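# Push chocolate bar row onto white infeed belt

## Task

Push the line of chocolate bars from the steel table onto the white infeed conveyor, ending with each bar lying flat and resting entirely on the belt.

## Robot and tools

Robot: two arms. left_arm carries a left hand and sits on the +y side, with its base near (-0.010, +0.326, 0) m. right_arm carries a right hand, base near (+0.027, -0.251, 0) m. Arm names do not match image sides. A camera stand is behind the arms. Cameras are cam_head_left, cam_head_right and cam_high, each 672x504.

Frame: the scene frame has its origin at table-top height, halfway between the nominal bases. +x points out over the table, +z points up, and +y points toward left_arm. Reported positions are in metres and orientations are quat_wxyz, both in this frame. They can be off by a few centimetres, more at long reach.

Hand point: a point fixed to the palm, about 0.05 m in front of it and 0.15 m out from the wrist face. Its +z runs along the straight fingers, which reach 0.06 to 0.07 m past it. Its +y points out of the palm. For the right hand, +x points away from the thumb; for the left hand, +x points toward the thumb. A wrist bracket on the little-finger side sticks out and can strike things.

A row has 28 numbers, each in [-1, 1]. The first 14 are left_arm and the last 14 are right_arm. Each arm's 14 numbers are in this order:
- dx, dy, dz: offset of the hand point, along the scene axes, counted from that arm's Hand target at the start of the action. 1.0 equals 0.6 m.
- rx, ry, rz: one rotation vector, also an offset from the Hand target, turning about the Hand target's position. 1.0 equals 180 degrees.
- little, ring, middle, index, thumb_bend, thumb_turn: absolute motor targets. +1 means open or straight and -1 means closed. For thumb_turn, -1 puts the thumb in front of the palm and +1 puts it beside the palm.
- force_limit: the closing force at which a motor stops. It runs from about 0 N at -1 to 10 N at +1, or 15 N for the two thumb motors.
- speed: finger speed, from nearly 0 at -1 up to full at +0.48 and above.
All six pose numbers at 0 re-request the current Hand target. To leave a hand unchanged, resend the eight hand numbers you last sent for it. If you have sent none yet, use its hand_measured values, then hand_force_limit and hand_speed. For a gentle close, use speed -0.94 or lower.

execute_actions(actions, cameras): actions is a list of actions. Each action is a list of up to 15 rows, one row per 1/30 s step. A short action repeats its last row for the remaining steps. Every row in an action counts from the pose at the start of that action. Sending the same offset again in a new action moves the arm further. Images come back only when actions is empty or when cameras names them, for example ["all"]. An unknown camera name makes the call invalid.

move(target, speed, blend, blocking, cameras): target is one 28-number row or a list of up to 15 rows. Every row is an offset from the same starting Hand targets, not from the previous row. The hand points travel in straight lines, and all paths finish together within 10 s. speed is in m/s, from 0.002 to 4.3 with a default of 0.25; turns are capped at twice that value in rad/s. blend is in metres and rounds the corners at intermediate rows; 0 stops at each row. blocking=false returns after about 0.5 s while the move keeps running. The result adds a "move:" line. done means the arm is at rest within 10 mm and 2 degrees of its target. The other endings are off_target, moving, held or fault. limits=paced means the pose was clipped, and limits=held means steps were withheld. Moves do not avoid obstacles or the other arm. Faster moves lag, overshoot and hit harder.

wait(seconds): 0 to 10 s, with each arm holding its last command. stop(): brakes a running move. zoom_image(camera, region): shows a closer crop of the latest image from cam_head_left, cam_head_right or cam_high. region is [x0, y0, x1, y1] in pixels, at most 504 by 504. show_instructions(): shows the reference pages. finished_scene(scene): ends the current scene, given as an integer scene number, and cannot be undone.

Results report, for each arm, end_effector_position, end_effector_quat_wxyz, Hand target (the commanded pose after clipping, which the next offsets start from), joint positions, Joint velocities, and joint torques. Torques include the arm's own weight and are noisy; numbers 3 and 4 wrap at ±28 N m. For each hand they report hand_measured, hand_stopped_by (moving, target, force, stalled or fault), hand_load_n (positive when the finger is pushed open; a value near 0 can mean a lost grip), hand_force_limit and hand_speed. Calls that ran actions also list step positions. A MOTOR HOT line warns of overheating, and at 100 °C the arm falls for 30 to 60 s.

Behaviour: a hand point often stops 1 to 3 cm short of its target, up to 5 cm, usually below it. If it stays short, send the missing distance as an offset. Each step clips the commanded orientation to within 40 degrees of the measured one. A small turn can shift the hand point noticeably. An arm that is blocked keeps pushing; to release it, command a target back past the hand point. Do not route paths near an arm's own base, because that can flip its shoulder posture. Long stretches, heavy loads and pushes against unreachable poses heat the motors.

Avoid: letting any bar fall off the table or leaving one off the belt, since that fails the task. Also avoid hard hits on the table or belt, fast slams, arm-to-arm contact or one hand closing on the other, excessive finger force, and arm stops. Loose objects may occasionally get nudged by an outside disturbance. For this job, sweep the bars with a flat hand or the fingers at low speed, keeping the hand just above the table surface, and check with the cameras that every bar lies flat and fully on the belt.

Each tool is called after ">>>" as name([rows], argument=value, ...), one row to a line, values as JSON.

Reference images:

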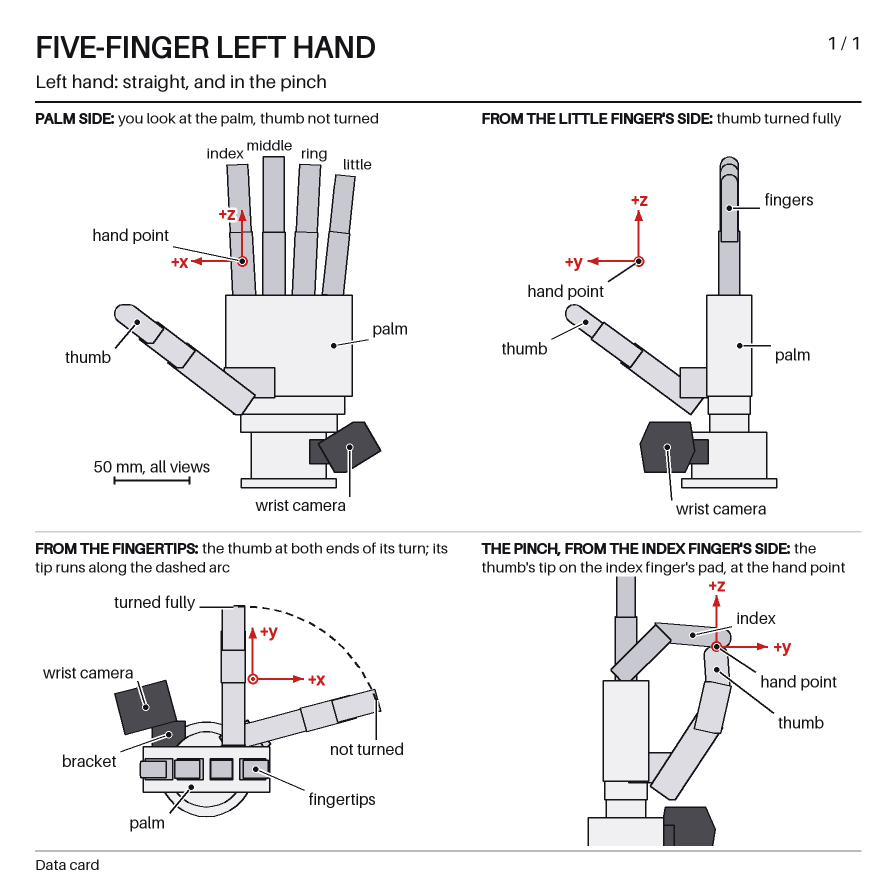

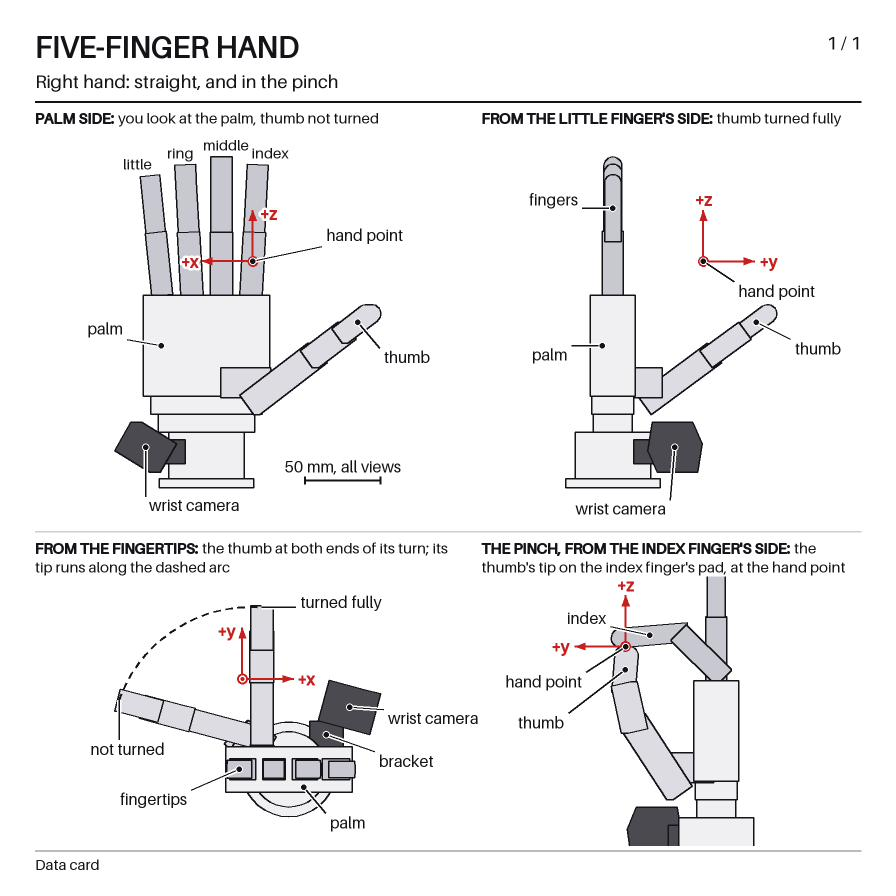

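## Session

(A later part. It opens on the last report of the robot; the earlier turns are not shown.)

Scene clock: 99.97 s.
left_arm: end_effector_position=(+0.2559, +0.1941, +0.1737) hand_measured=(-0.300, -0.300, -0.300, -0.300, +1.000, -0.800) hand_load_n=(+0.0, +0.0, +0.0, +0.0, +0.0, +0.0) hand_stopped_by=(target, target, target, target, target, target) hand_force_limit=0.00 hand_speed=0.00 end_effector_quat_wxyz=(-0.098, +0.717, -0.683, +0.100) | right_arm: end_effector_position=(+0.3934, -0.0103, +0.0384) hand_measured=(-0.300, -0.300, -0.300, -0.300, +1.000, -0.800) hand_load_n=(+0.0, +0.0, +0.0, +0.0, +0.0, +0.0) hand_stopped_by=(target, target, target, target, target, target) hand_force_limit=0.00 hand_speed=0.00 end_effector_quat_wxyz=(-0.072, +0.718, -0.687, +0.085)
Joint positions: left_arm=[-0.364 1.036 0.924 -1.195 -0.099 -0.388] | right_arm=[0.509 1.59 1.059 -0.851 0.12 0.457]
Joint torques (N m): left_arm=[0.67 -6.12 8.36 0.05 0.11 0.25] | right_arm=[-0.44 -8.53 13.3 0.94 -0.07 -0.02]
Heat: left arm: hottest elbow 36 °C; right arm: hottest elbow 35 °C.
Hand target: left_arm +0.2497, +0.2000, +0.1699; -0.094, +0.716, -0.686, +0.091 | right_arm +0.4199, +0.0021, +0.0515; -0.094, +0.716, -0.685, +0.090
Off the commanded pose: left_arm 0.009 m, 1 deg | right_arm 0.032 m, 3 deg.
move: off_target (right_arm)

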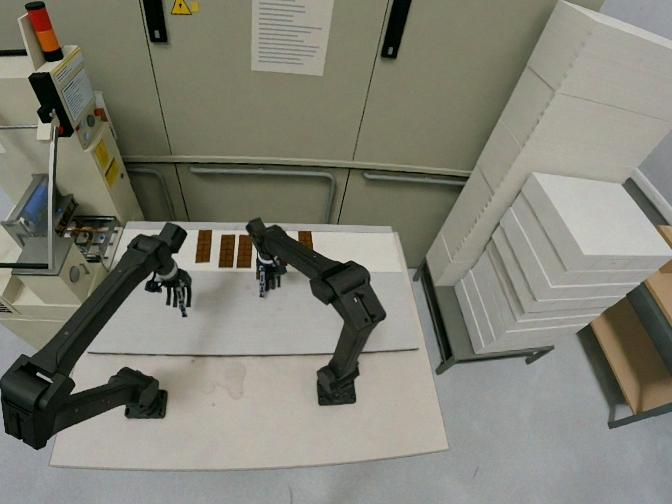

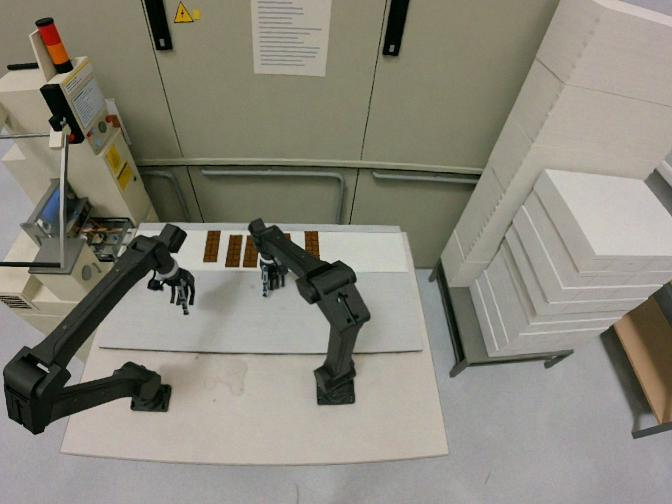

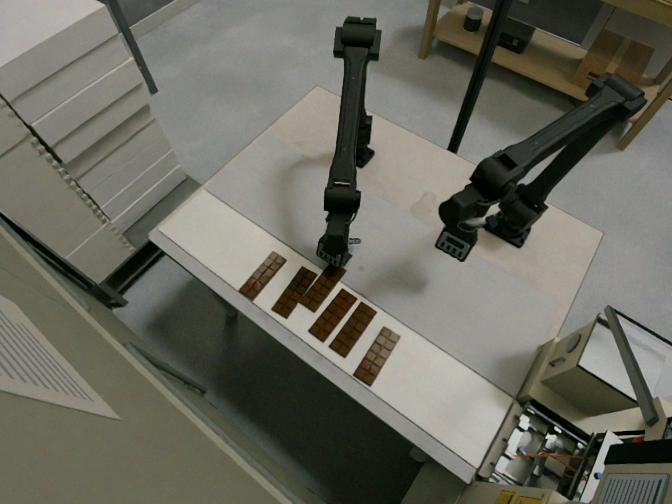

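>>> move([
  [0, 0, 0, 0, 0, 0, -0.3, -0.3, -0.3, -0.3, 1, -0.8, 0, 0, 0.05, 0.02, 0, 0, 0, 0, -0.3, -0.3, -0.3, -0.3, 1, -0.8, 0, 0],
  [0, 0, 0, 0, 0, 0, -0.3, -0.3, -0.3, -0.3, 1, -0.8, 0, 0, 0.1, 0.022, 0, 0, 0, 0, -0.3, -0.3, -0.3, -0.3, 1, -0.8, 0, 0],
], speed=[0.08, 0.08], blend=[0.01, 0], cameras=["all"])

>>> zoom_image(camera="cam_high", region=[225, 210, 415, 390])

>>> zoom_image(camera="cam_head_right", region=[190, 210, 340, 320])

Scene clock: 101.70 s.
left_arm: end_effector_position=(+0.2559, +0.1941, +0.1737) hand_measured=(-0.300, -0.300, -0.300, -0.300, +1.000, -0.800) hand_load_n=(+0.0, +0.0, +0.0, +0.0, +0.0, +0.0) hand_stopped_by=(target, target, target, target, target, target) hand_force_limit=0.00 hand_speed=0.00 end_effector_quat_wxyz=(-0.098, +0.717, -0.683, +0.100) | right_arm: end_effector_position=(+0.4603, +0.0082, +0.0429) hand_measured=(-0.300, -0.300, -0.300, -0.300, +1.000, -0.800) hand_load_n=(+0.0, +0.0, +0.0, -0.5, +0.0, +0.0) hand_stopped_by=(target, target, target, target, target, target) hand_force_limit=0.00 hand_speed=0.00 end_effector_quat_wxyz=(-0.085, +0.716, -0.687, +0.088)
Joint positions: left_arm=[-0.364 1.036 0.924 -1.195 -0.099 -0.388] | right_arm=[0.475 1.725 1.247 -0.873 0.111 0.425]
Joint torques (N m): left_arm=[0.67 -6.07 8.36 0.05 0.11 0.24] | right_arm=[-0.56 -10.17 13.19 0.34 -0.07 -0.04]
Heat: left arm: hottest elbow 35 °C; right arm: hottest elbow 35 °C.
Hand target: left_arm +0.2497, +0.2000, +0.1699; -0.094, +0.716, -0.686, +0.091 | right_arm +0.4800, +0.0154, +0.0517; -0.095, +0.716, -0.685, +0.090
Off the commanded pose: left_arm 0.009 m, 1 deg | right_arm 0.023 m, 1 deg.
move: off_target (right_arm)

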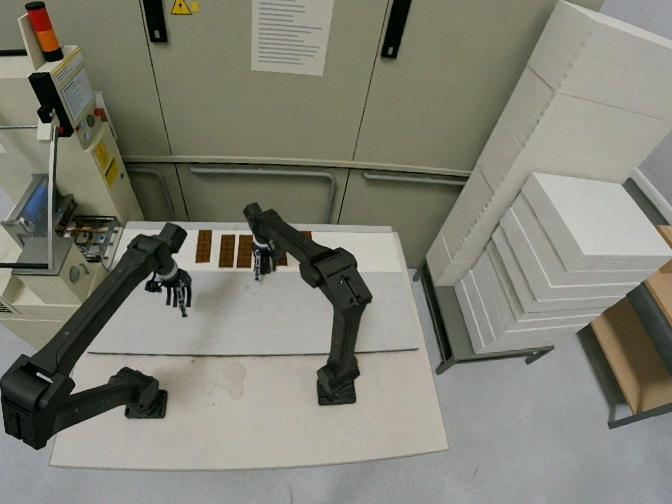

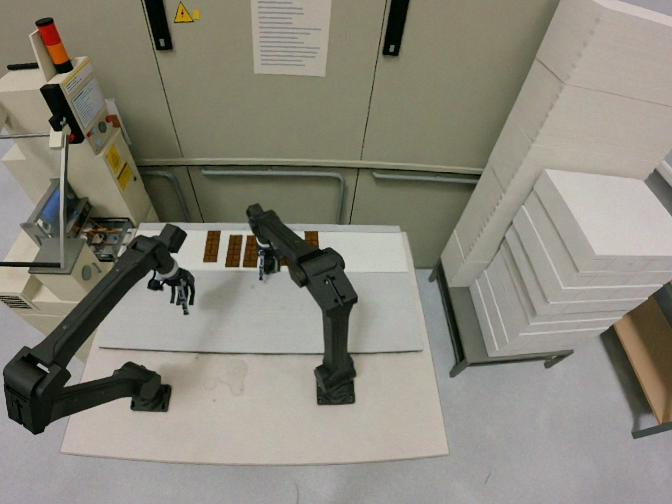

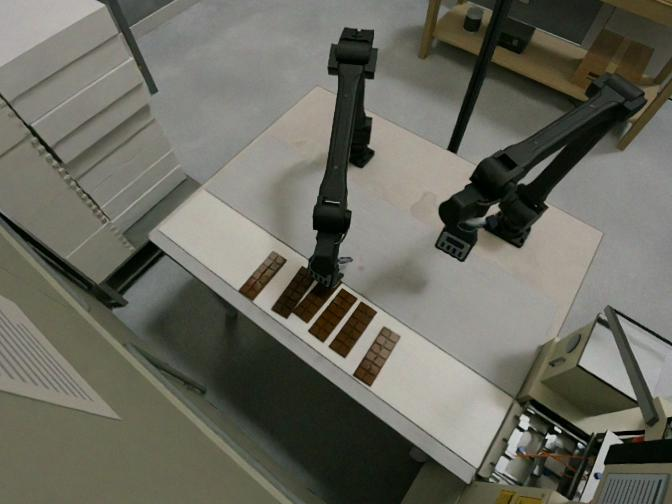

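Scaled by 2.653 from the camera's 672x504 image, which has a finer 960x720 frame.

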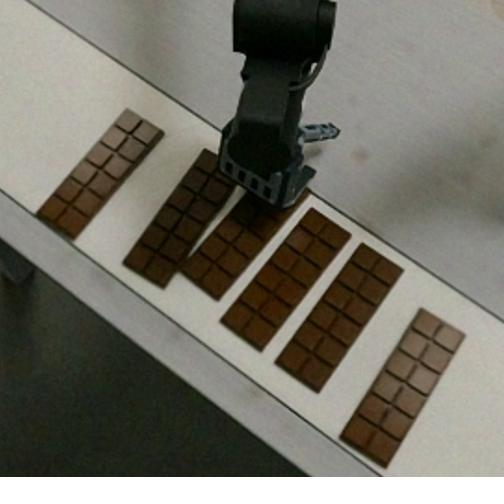

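Scaled by 3.360 from the camera's 672x504 image, which has a finer 960x720 frame.

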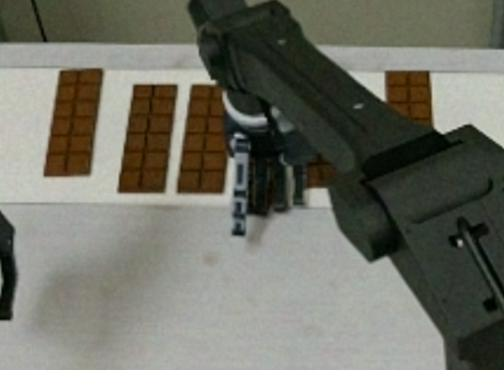

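>>> move([
  [0, 0, 0, 0, 0, 0, -0.3, -0.3, -0.3, -0.3, 1, -0.8, 0, 0, -0.1, 0, 0.005, 0, 0, 0, -0.3, -0.3, -0.3, -0.3, 1, -0.8, 0, 0],
  [0, 0, 0, 0, 0, 0, -0.3, -0.3, -0.3, -0.3, 1, -0.8, 0, 0, -0.25, -0.1, 0.2, 0, 0, 0, -0.3, -0.3, -0.3, -0.3, 1, -0.8, 0, 0],
], speed=[0.1, 0.2], blend=[0.01, 0], cameras=["all"])

>>> zoom_image(camera="cam_high", region=[225, 220, 395, 390])

>>> zoom_image(camera="cam_head_right", region=[190, 210, 340, 320])

Scene clock: 104.13 s.
left_arm: end_effector_position=(+0.2559, +0.1941, +0.1737) hand_measured=(-0.300, -0.300, -0.300, -0.300, +1.000, -0.800) hand_load_n=(+0.0, +0.0, +0.0, +0.0, +0.0, +0.0) hand_stopped_by=(target, target, target, target, target, target) hand_force_limit=0.00 hand_speed=0.00 end_effector_quat_wxyz=(-0.098, +0.717, -0.683, +0.100) | right_arm: end_effector_position=(+0.3332, -0.0389, +0.1703) hand_measured=(-0.300, -0.300, -0.300, -0.300, +1.000, -0.800) hand_load_n=(+0.5, +0.0, +0.0, +0.0, +0.0, +0.0) hand_stopped_by=(target, target, target, target, target, target) hand_force_limit=0.00 hand_speed=0.00 end_effector_quat_wxyz=(-0.098, +0.718, -0.683, +0.090)
Joint positions: left_arm=[-0.364 1.036 0.924 -1.195 -0.099 -0.388] | right_arm=[0.519 1.257 1.082 -1.155 0.115 0.459]
Joint torques (N m): left_arm=[0.67 -6.12 8.36 0.02 0.11 0.24] | right_arm=[-0.67 -7.3 8.79 0.35 0.12 0.02]
Heat: left arm: hottest elbow 35 °C; right arm: hottest elbow 35 °C.
Hand target: left_arm +0.2497, +0.2000, +0.1699; -0.094, +0.716, -0.686, +0.091 | right_arm +0.3299, -0.0446, +0.1716; -0.095, +0.716, -0.685, +0.090
Off the commanded pose: left_arm 0.009 m, 1 deg | right_arm 0.007 m, 0 deg.
move: done

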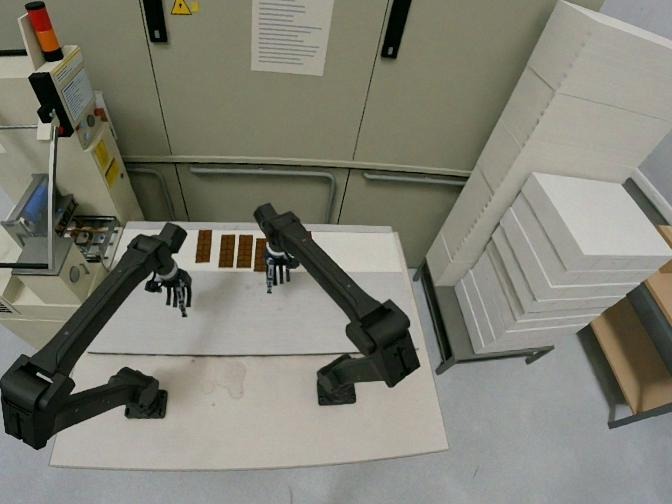

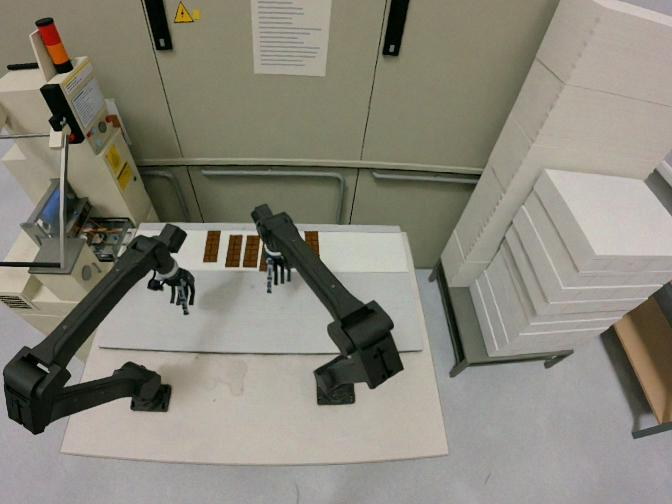

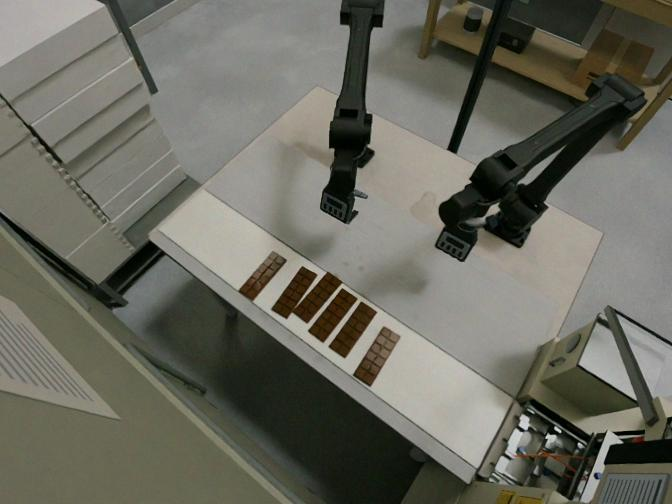

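Scaled by 2.965 from the camera's 672x504 image, which has a finer 960x720 frame.

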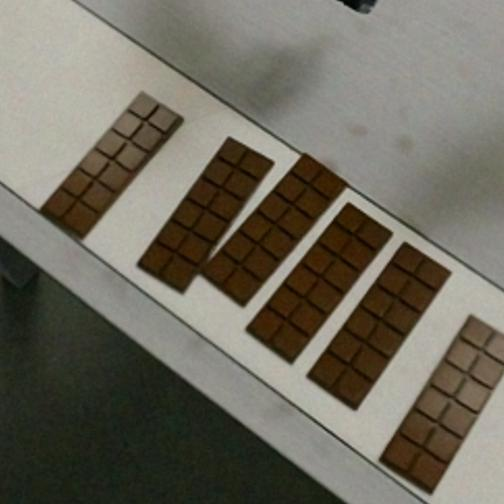

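Scaled by 3.360 from the camera's 672x504 image, which has a finer 960x720 frame.

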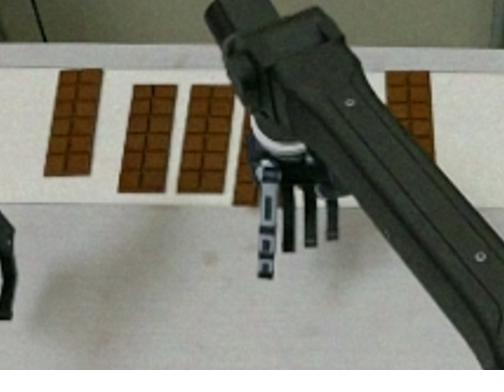

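>>> move([
  [0.5, -0.062, -0.03, 0, 0, 0, -0.3, -0.3, -0.3, -0.3, 1, -0.8, 0, 0, -0.1, -0.1, 0, 0, 0, 0, -0.3, -0.3, -0.3, -0.3, 1, -0.8, 0, 0],
  [0.54, -0.062, -0.15, 0, 0, 0, -0.3, -0.3, -0.3, -0.3, 1, -0.8, 0, 0, -0.1, -0.1, 0, 0, 0, 0, -0.3, -0.3, -0.3, -0.3, 1, -0.8, 0, 0],
], speed=[0.2, 0.15], blend=[0.03, 0], cameras=["all"])

>>> zoom_image(camera="cam_high", region=[225, 220, 395, 390])

>>> zoom_image(camera="cam_head_right", region=[180, 200, 330, 310])

Scene clock: 108.50 s.
left_arm: end_effector_position=(+0.5517, +0.1615, +0.0698) hand_measured=(-0.300, -0.300, -0.300, -0.300, +1.000, -0.800) hand_load_n=(+0.5, +0.0, +0.0, -0.5, +0.0, +0.0) hand_stopped_by=(target, target, target, target, target, target) hand_force_limit=0.00 hand_speed=0.00 end_effector_quat_wxyz=(-0.082, +0.719, -0.686, +0.071) | right_arm: end_effector_position=(+0.2759, -0.0999, +0.1711) hand_measured=(-0.300, -0.300, -0.300, -0.300, +1.000, -0.800) hand_load_n=(+0.0, +0.0, +0.0, +0.0, +0.0, +0.0) hand_stopped_by=(target, target, target, target, target, target) hand_force_limit=0.00 hand_speed=0.00 end_effector_quat_wxyz=(-0.096, +0.716, -0.686, +0.092)
Joint positions: left_arm=[-0.242 1.919 1.604 -1.05 -0.07 -0.27] | right_arm=[0.438 1.035 0.917 -1.206 0.102 0.386]
Joint torques (N m): left_arm=[0.56 -18.26 12.19 0.91 0.13 0.24] | right_arm=[-0.73 -4.84 8.59 0.39 -0.1 -0.04]
Heat: left arm: hottest elbow 35 °C; right arm: hottest elbow 35 °C.
Hand target: left_arm +0.5738, +0.1629, +0.0800; -0.094, +0.716, -0.686, +0.091 | right_arm +0.2700, -0.1047, +0.1716; -0.095, +0.716, -0.686, +0.090
Off the commanded pose: left_arm 0.024 m, 3 deg | right_arm 0.008 m, 0 deg.
move: off_target (left_arm)

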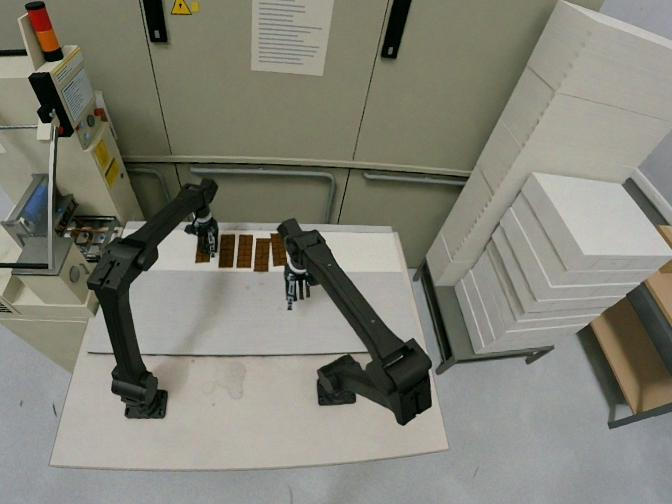

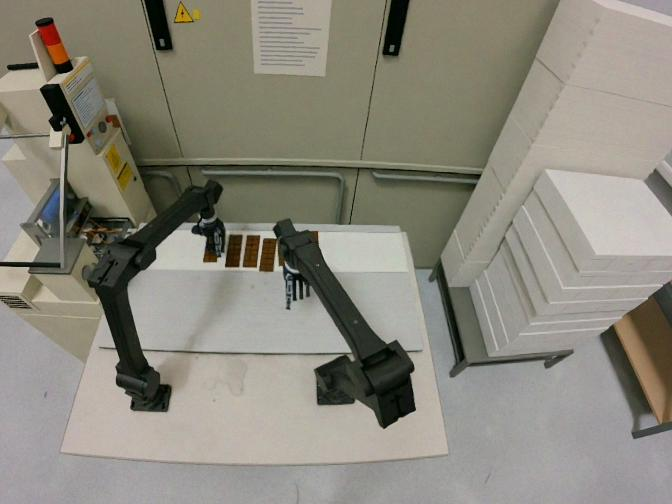

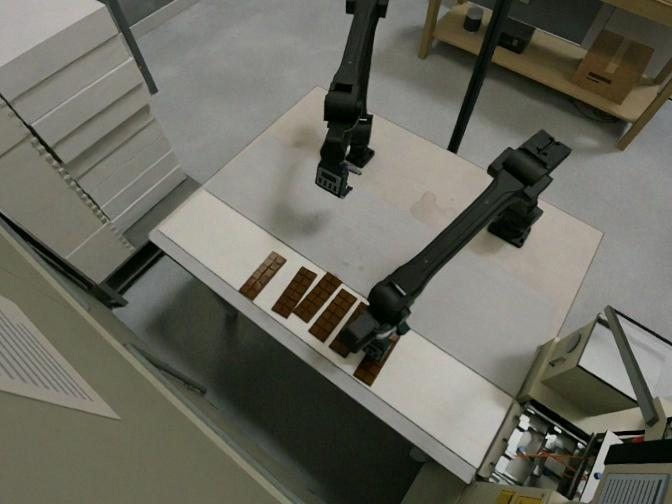

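Scaled by 2.965 from the camera's 672x504 image, which has a finer 960x720 frame.

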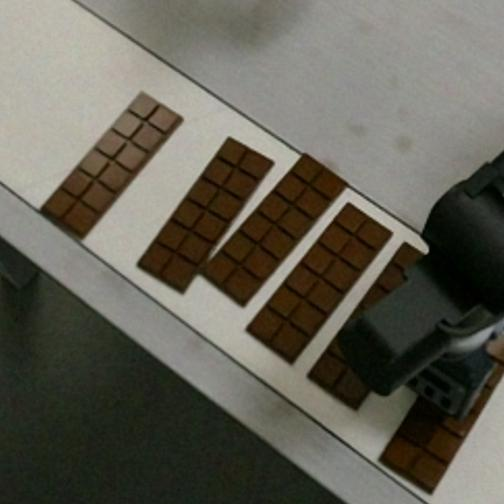

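Scaled by 3.360 from the camera's 672x504 image, which has a finer 960x720 frame.

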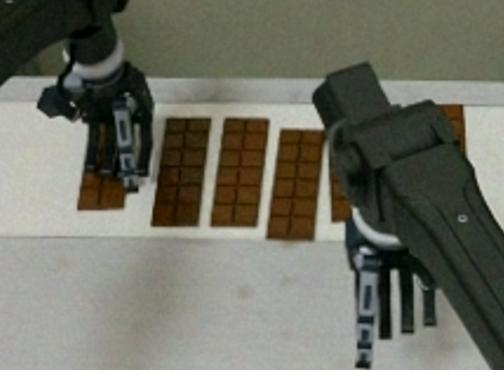

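>>> move([
  [0, 0.015, -0.08, 0, 0, 0, -0.3, -0.3, -0.3, -0.3, 1, -0.8, 0, 0, 0, 0, 0, 0, 0, 0, -0.3, -0.3, -0.3, -0.3, 1, -0.8, 0, 0],
], speed=[0.06])

Scene clock: 109.97 s.
left_arm: end_effector_position=(+0.5759, +0.1632, +0.0561) hand_measured=(-0.300, -0.300, -0.300, -0.300, +1.000, -0.800) hand_load_n=(+0.0, -3.0, -1.0, +0.0, +0.0, +0.0) hand_stopped_by=(target, target, target, target, target, target) hand_force_limit=0.00 hand_speed=0.00 end_effector_quat_wxyz=(-0.100, +0.717, -0.683, +0.103) | right_arm: end_effector_position=(+0.2759, -0.0999, +0.1711) hand_measured=(-0.300, -0.300, -0.300, -0.300, +1.000, -0.800) hand_load_n=(+0.0, +0.0, +0.0, +0.0, -0.5, +0.0) hand_stopped_by=(target, target, target, target, target, target) hand_force_limit=0.00 hand_speed=0.00 end_effector_quat_wxyz=(-0.096, +0.716, -0.686, +0.092)
Joint positions: left_arm=[-0.229 1.939 1.594 -0.945 -0.064 -0.256] | right_arm=[0.438 1.035 0.917 -1.206 0.102 0.386]
Joint torques (N m): left_arm=[0.79 -17.26 7.34 1.28 0.08 0.25] | right_arm=[-0.73 -4.78 8.58 0.38 -0.1 -0.04]
Heat: left arm: hottest elbow 35 °C; right arm: hottest elbow 35 °C.
Hand target: left_arm +0.5738, +0.1717, +0.0320; -0.094, +0.716, -0.686, +0.091 | right_arm +0.2700, -0.1047, +0.1716; -0.094, +0.716, -0.685, +0.090
Off the commanded pose: left_arm 0.026 m, 2 deg | right_arm 0.008 m, 0 deg.
move: off_target (left_arm)

>>> move([
  [-0.06, 0, 0.008, 0, 0, 0, -0.3, -0.3, -0.3, -0.3, 1, -0.8, 0, 0, 0, 0, 0, 0, 0, 0, -0.3, -0.3, -0.3, -0.3, 1, -0.8, 0, 0],
], speed=[0.06], cameras=["all"])

>>> zoom_image(camera="cam_high", region=[225, 220, 395, 390])

>>> zoom_image(camera="cam_head_right", region=[180, 200, 330, 310])

Scene clock: 111.33 s.
left_arm: end_effector_position=(+0.5471, +0.1696, +0.0543) hand_measured=(-0.300, -0.300, -0.300, -0.300, +1.000, -0.800) hand_load_n=(+0.0, -3.0, -1.0, +0.0, +0.0, +0.0) hand_stopped_by=(target, target, target, target, target, target) hand_force_limit=0.00 hand_speed=0.00 end_effector_quat_wxyz=(-0.101, +0.716, -0.682, +0.104) | right_arm: end_effector_position=(+0.2759, -0.0999, +0.1711) hand_measured=(-0.300, -0.300, -0.300, -0.300, +1.000, -0.800) hand_load_n=(+0.0, +0.0, +0.0, +0.0, +0.0, +0.0) hand_stopped_by=(target, target, target, target, target, target) hand_force_limit=0.00 hand_speed=0.00 end_effector_quat_wxyz=(-0.096, +0.716, -0.686, +0.092)
Joint positions: left_arm=[-0.229 1.866 1.477 -0.898 -0.064 -0.256] | right_arm=[0.438 1.035 0.917 -1.206 0.102 0.386]
Joint torques (N m): left_arm=[-0.26 -17.38 6.58 0.8 -0.07 0.12] | right_arm=[-0.67 -4.78 8.59 0.4 -0.11 -0.04]
Heat: left arm: hottest elbow 35 °C; right arm: hottest elbow 35 °C.
Hand target: left_arm +0.5377, +0.1718, +0.0367; -0.094, +0.716, -0.686, +0.091 | right_arm +0.2700, -0.1047, +0.1716; -0.094, +0.716, -0.685, +0.090
Off the commanded pose: left_arm 0.020 m, 2 deg | right_arm 0.008 m, 0 deg.
move: off_target (left_arm)

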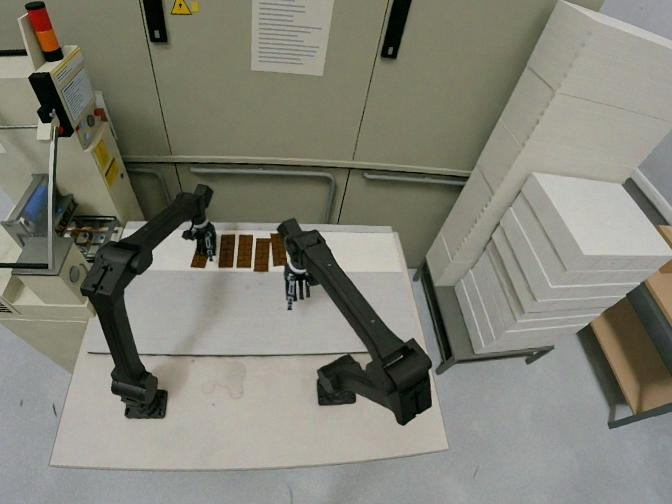

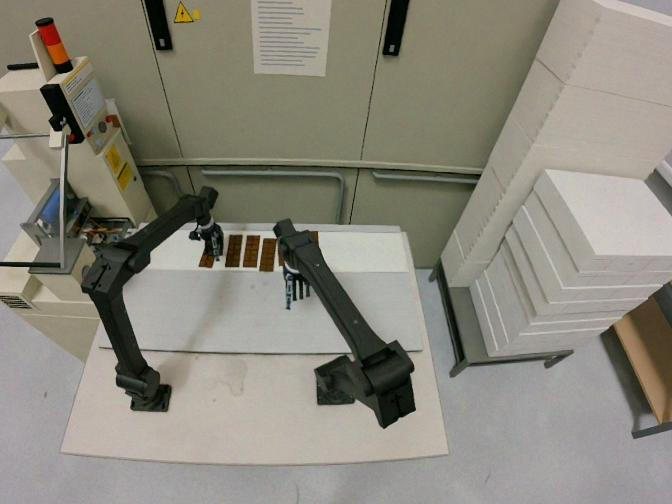

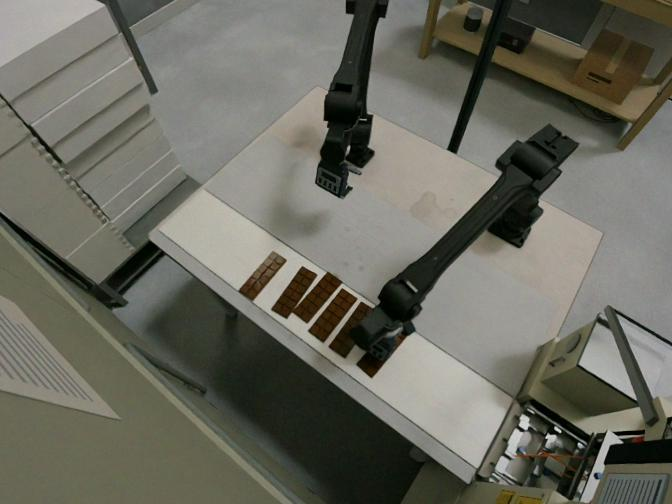

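Scaled by 2.965 from the camera's 672x504 image, which has a finer 960x720 frame.

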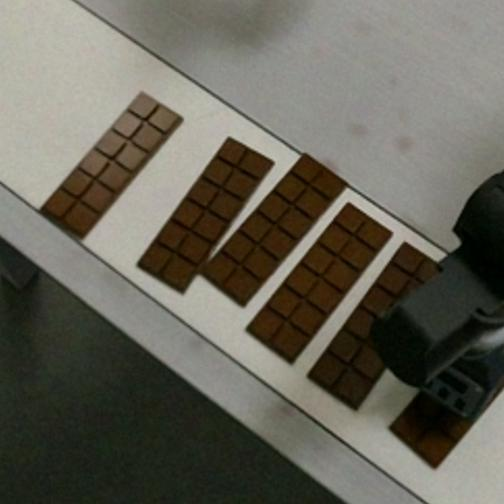

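Scaled by 3.360 from the camera's 672x504 image, which has a finer 960x720 frame.

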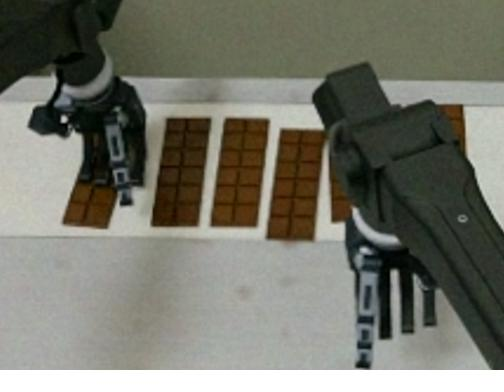

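>>> move([
  [0.02, 0, 0.15, 0, 0, 0, -0.3, -0.3, -0.3, -0.3, 1, -0.8, 0, 0, 0.3, -0.064, -0.03, 0, 0, 0, -0.3, -0.3, -0.3, -0.3, 1, -0.8, 0, 0],
  [-0.3, 0.05, 0.2, 0, 0, 0, -0.3, -0.3, -0.3, -0.3, 1, -0.8, 0, 0, 0.515, -0.064, -0.13, 0, 0, 0, -0.3, -0.3, -0.3, -0.3, 1, -0.8, 0, 0],
  [-0.3, 0.05, 0.2, 0, 0, 0, -0.3, -0.3, -0.3, -0.3, 1, -0.8, 0, 0, 0.515, -0.068, -0.23, 0, 0, 0, -0.3, -0.3, -0.3, -0.3, 1, -0.8, 0, 0],
], speed=[0.15, 0.2, 0.07], blend=[0.03, 0.0, 0], cameras=["all"])

>>> zoom_image(camera="cam_high", region=[225, 220, 395, 390])

>>> zoom_image(camera="cam_head_right", region=[180, 200, 330, 310])

Scene clock: 116.60 s.
left_arm: end_effector_position=(+0.3652, +0.2048, +0.1594) hand_measured=(-0.300, -0.300, -0.300, -0.300, +1.000, -0.800) hand_load_n=(+0.0, +0.0, +0.0, +0.0, +0.0, +0.0) hand_stopped_by=(target, target, target, target, target, target) hand_force_limit=0.00 hand_speed=0.00 end_effector_quat_wxyz=(-0.099, +0.714, -0.686, +0.098) | right_arm: end_effector_position=(+0.5787, -0.1417, +0.0453) hand_measured=(-0.300, -0.300, -0.300, -0.300, +1.000, -0.800) hand_load_n=(+0.0, +0.0, +0.0, +0.0, +0.0, +0.0) hand_stopped_by=(target, target, target, target, target, target) hand_force_limit=0.00 hand_speed=0.00 end_effector_quat_wxyz=(-0.097, +0.715, -0.686, +0.094)
Joint positions: left_arm=[-0.244 1.325 1.113 -1.087 -0.069 -0.261] | right_arm=[0.138 1.862 1.448 -0.888 0.027 0.096]
Joint torques (N m): left_arm=[-0.91 -10.4 8.43 0.01 -0.12 -0.08] | right_arm=[-0.67 -13.04 8.08 1.58 -0.14 -0.04]
Heat: left arm: hottest elbow 36 °C; right arm: hottest elbow 35 °C.
Hand target: left_arm +0.3577, +0.2018, +0.1567; -0.094, +0.716, -0.686, +0.091 | right_arm +0.5790, -0.1455, +0.0335; -0.094, +0.716, -0.685, +0.090
Off the commanded pose: left_arm 0.008 m, 1 deg | right_arm 0.012 m, 0 deg.
move: off_target (right_arm)

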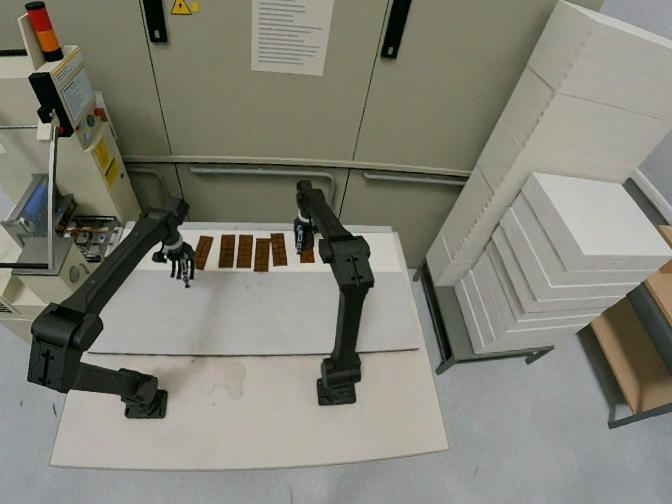

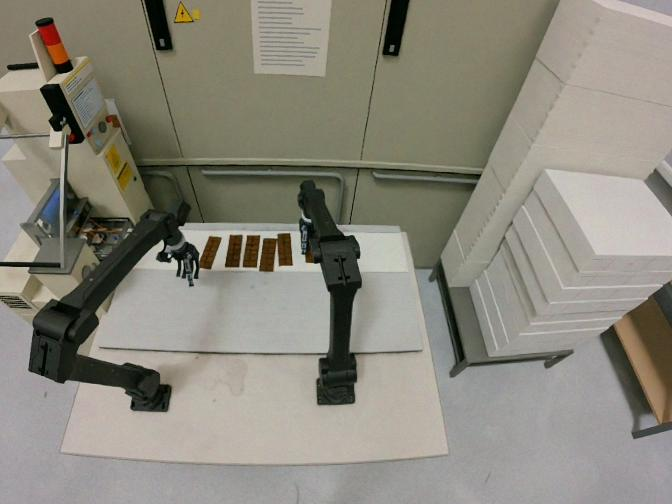

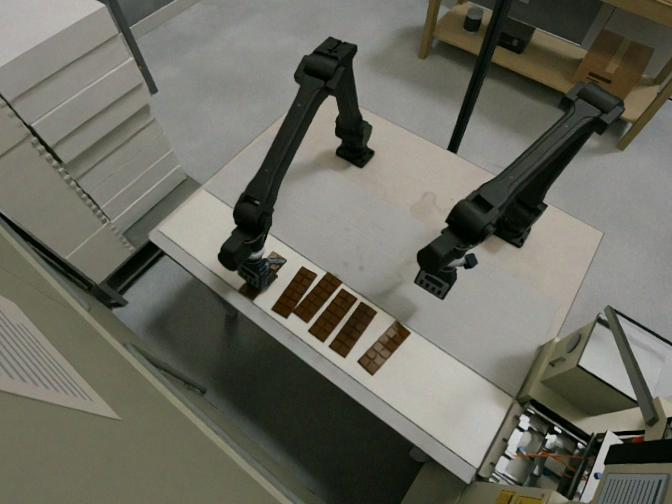

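Scaled by 2.965 from the camera's 672x504 image, which has a finer 960x720 frame.

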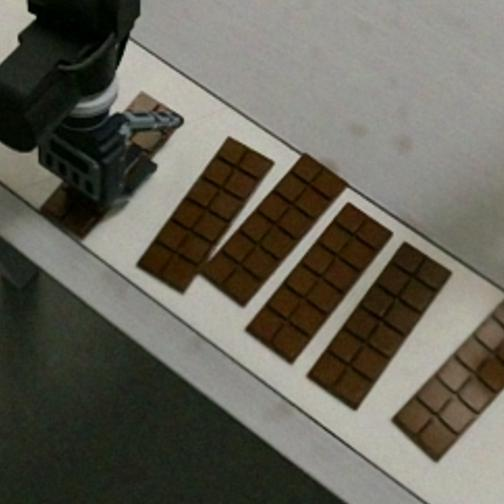

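Scaled by 3.360 from the camera's 672x504 image, which has a finer 960x720 frame.

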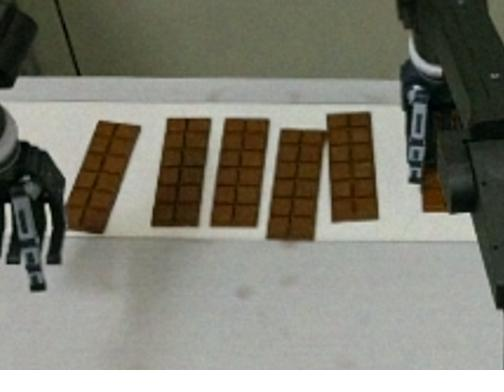

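>>> execute_actions(actions=[])

Scene clock: 117.77 s.
left_arm: end_effector_position=(+0.3652, +0.2048, +0.1594) hand_measured=(-0.300, -0.300, -0.300, -0.300, +1.000, -0.800) hand_load_n=(+0.0, +0.0, +0.0, +0.0, +0.0, +0.0) hand_stopped_by=(target, target, target, target, target, target) hand_force_limit=0.00 hand_speed=0.00 end_effector_quat_wxyz=(-0.099, +0.714, -0.686, +0.098) | right_arm: end_effector_position=(+0.5787, -0.1417, +0.0453) hand_measured=(-0.300, -0.300, -0.300, -0.300, +1.000, -0.800) hand_load_n=(+0.0, +0.5, +0.0, +0.0, +0.0, +0.0) hand_stopped_by=(target, target, target, target, target, target) hand_force_limit=0.00 hand_speed=0.00 end_effector_quat_wxyz=(-0.097, +0.715, -0.686, +0.094)
Joint positions: left_arm=[-0.244 1.325 1.113 -1.087 -0.069 -0.261] | right_arm=[0.138 1.862 1.448 -0.888 0.027 0.096]
Joint velocities: within noise
Joint torques (N m): left_arm=[-0.91 -10.46 8.43 0.02 -0.12 -0.07] | right_arm=[-0.67 -12.86 8.08 1.57 -0.14 -0.04]
Heat: left arm: hottest elbow 36 °C; right arm: hottest elbow 35 °C.
Hand target: left_arm +0.3577, +0.2018, +0.1567; -0.094, +0.716, -0.686, +0.091 | right_arm +0.5790, -0.1455, +0.0335; -0.094, +0.716, -0.686, +0.090
Off the commanded pose: left_arm 0.008 m, 1 deg | right_arm 0.012 m, 0 deg.

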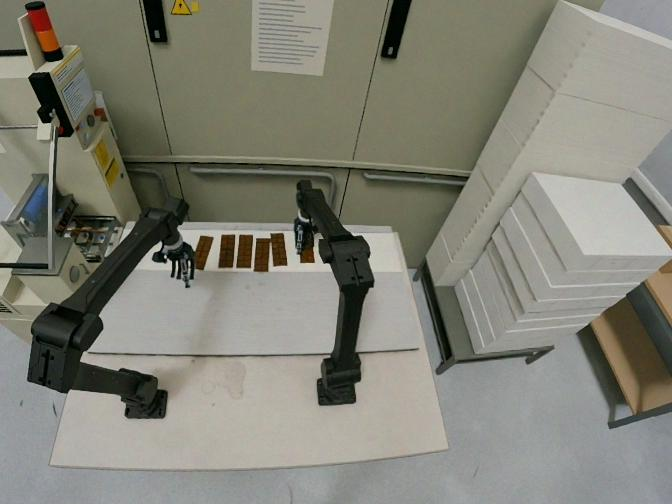

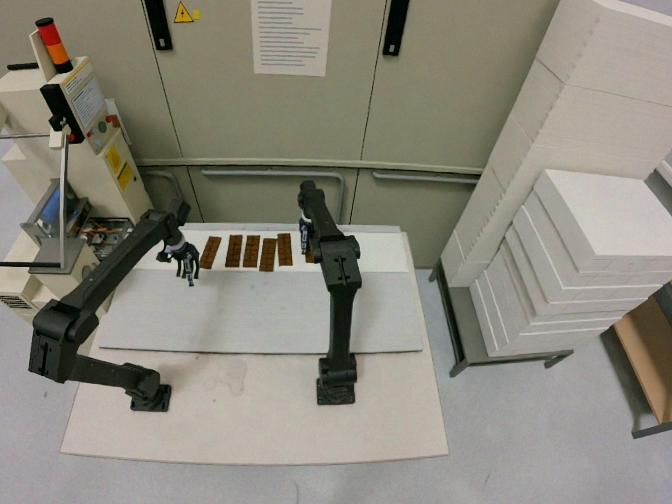

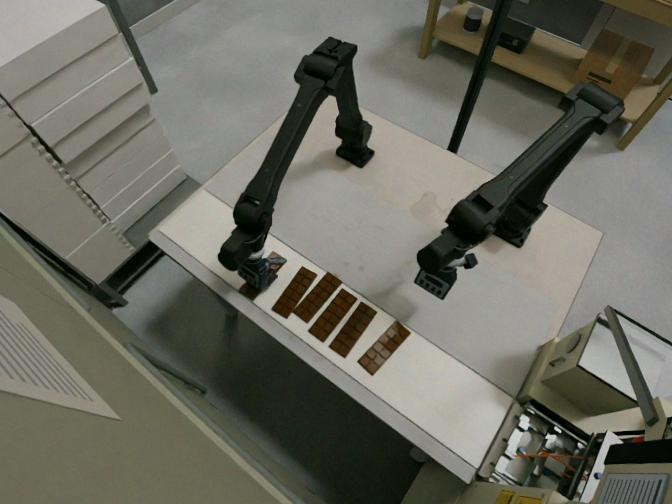

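>>> move([
  [0,0,0,0,0,0,-0.3,-0.3,-0.3,-0.3,1,-0.8,0,0,0,0,-0.01,0,0,0,-0.3,-0.3,-0.3,-0.3,1,-0.8,0,0],
  [0,0,0,0,0,0,-0.3,-0.3,-0.3,-0.3,1,-0.8,0,0,-0.05,0,-0.01,0,0,0,-0.3,-0.3,-0.3,-0.3,1,-0.8,0,0],
], speed=[0.03,0.05], cameras=["cam_high","cam_head_right"])

Scene clock: 119.77 s.
left_arm: end_effector_position=(+0.3652, +0.2048, +0.1594) hand_measured=(-0.300, -0.300, -0.300, -0.300, +1.000, -0.800) hand_load_n=(+0.0, +0.5, +0.0, +0.0, +0.0, +0.0) hand_stopped_by=(target, target, target, target, target, target) hand_force_limit=0.00 hand_speed=0.00 end_effector_quat_wxyz=(-0.099, +0.714, -0.686, +0.098) | right_arm: end_effector_position=(+0.5626, -0.1438, +0.0426) hand_measured=(-0.300, -0.300, -0.300, -0.300, +1.000, -0.800) hand_load_n=(+0.0, +0.0, -5.0, +0.0, +0.0, +0.0) hand_stopped_by=(target, target, target, target, target, target) hand_force_limit=0.00 hand_speed=0.00 end_effector_quat_wxyz=(-0.107, +0.714, -0.684, +0.101)
Joint positions: left_arm=[-0.244 1.325 1.113 -1.087 -0.069 -0.261] | right_arm=[0.138 1.811 1.364 -0.829 0.026 0.095]
Joint torques (N m): left_arm=[-0.97 -10.52 8.4 0.02 -0.11 -0.07] | right_arm=[-0.03 -12.92 5.93 1.2 -0.05 0.03]
Heat: left arm: hottest elbow 36 °C; right arm: hottest elbow 35 °C.
Hand target: left_arm +0.3577, +0.2018, +0.1567; -0.094, +0.716, -0.686, +0.091 | right_arm +0.5490, -0.1454, +0.0277; -0.095, +0.716, -0.685, +0.090
Off the commanded pose: left_arm 0.008 m, 1 deg | right_arm 0.020 m, 2 deg.
move: off_target (right_arm)
Images, in order (width x height): cam_head_right 672x504, cam_high 672x504.

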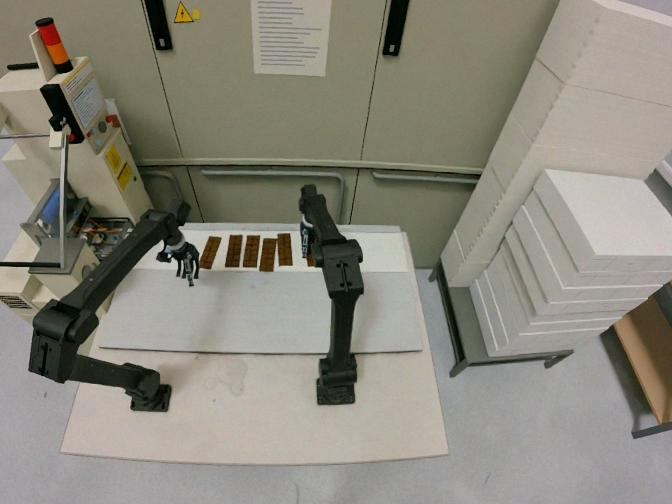

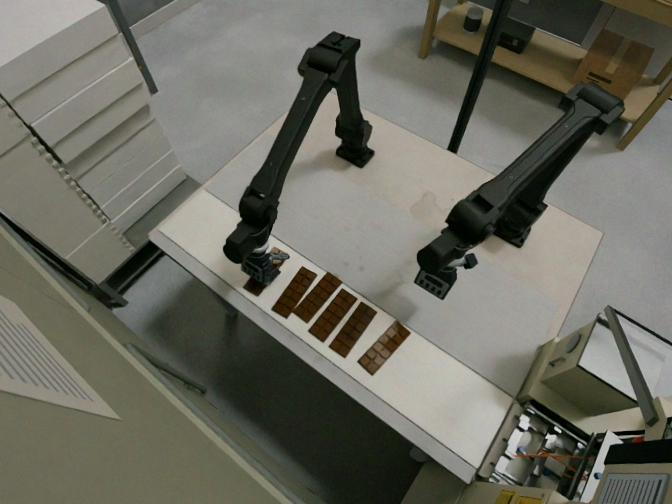

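>>> move([
  [0,0,0,0,0,0,-0.3,-0.3,-0.3,-0.3,1,-0.8,0,0,0.02,0,0.1,0,0,0,-0.3,-0.3,-0.3,-0.3,1,-0.8,0,0],
  [0,0,0,0,0,0,-0.3,-0.3,-0.3,-0.3,1,-0.8,0,0,-0.2,-0.05,0.2,0,0,0,-0.3,-0.3,-0.3,-0.3,1,-0.8,0,0],
], speed=[0.1,0.25], blend=0.02, cameras=["cam_high","cam_head_right"])

>>> zoom_image(camera="cam_high", region=[200, 210, 440, 390])

>>> zoom_image(camera="cam_head_right", region=[170, 200, 370, 300])

Scene clock: 121.93 s.
left_arm: end_effector_position=(+0.3652, +0.2048, +0.1594) hand_measured=(-0.300, -0.300, -0.300, -0.300, +1.000, -0.800) hand_load_n=(+0.0, +0.0, +0.0, +0.0, +0.0, +0.0) hand_stopped_by=(target, target, target, target, target, target) hand_force_limit=0.00 hand_speed=0.00 end_effector_quat_wxyz=(-0.099, +0.714, -0.686, +0.098) | right_arm: end_effector_position=(+0.4357, -0.1718, +0.1439) hand_measured=(-0.300, -0.300, -0.300, -0.300, +1.000, -0.800) hand_load_n=(+0.0, +0.0, +0.5, +0.0, +0.0, +0.0) hand_stopped_by=(target, target, target, target, target, target) hand_force_limit=0.00 hand_speed=0.00 end_effector_quat_wxyz=(-0.095, +0.716, -0.686, +0.092)
Joint positions: left_arm=[-0.244 1.325 1.113 -1.087 -0.069 -0.261] | right_arm=[0.115 1.419 1.163 -1.052 0.021 0.074]
Joint torques (N m): left_arm=[-0.97 -10.4 8.43 -0.01 -0.12 -0.08] | right_arm=[-0.67 -9.99 8.42 0.42 -0.15 -0.03]
Heat: left arm: hottest elbow 36 °C; right arm: hottest elbow 35 °C.
Hand target: left_arm +0.3577, +0.2018, +0.1567; -0.094, +0.716, -0.686, +0.091 | right_arm +0.4290, -0.1753, +0.1476; -0.095, +0.716, -0.685, +0.090
Off the commanded pose: left_arm 0.008 m, 1 deg | right_arm 0.009 m, 0 deg.
move: done
Images, in order (width x height): cam_head_right 672x504, cam_high 672x504.

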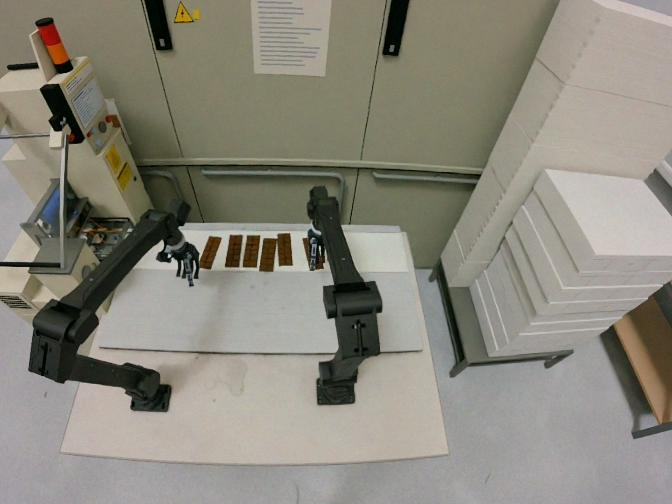

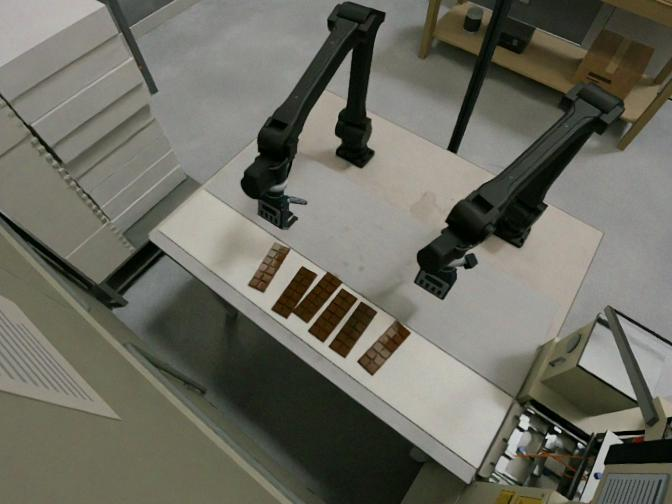

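Scaled by 2.100 from the camera's 672x504 image, which has a finer 960x720 frame.

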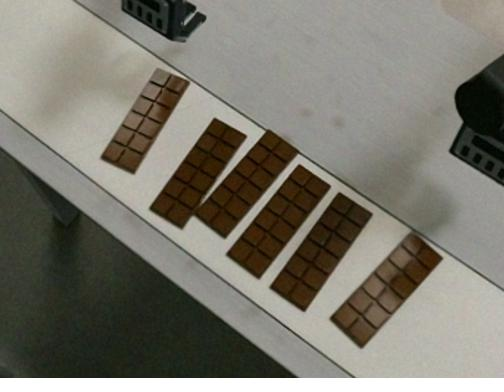

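Scaled by 2.520 from the camera's 672x504 image, which has a finer 960x720 frame.

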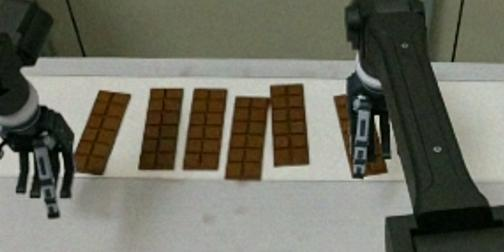

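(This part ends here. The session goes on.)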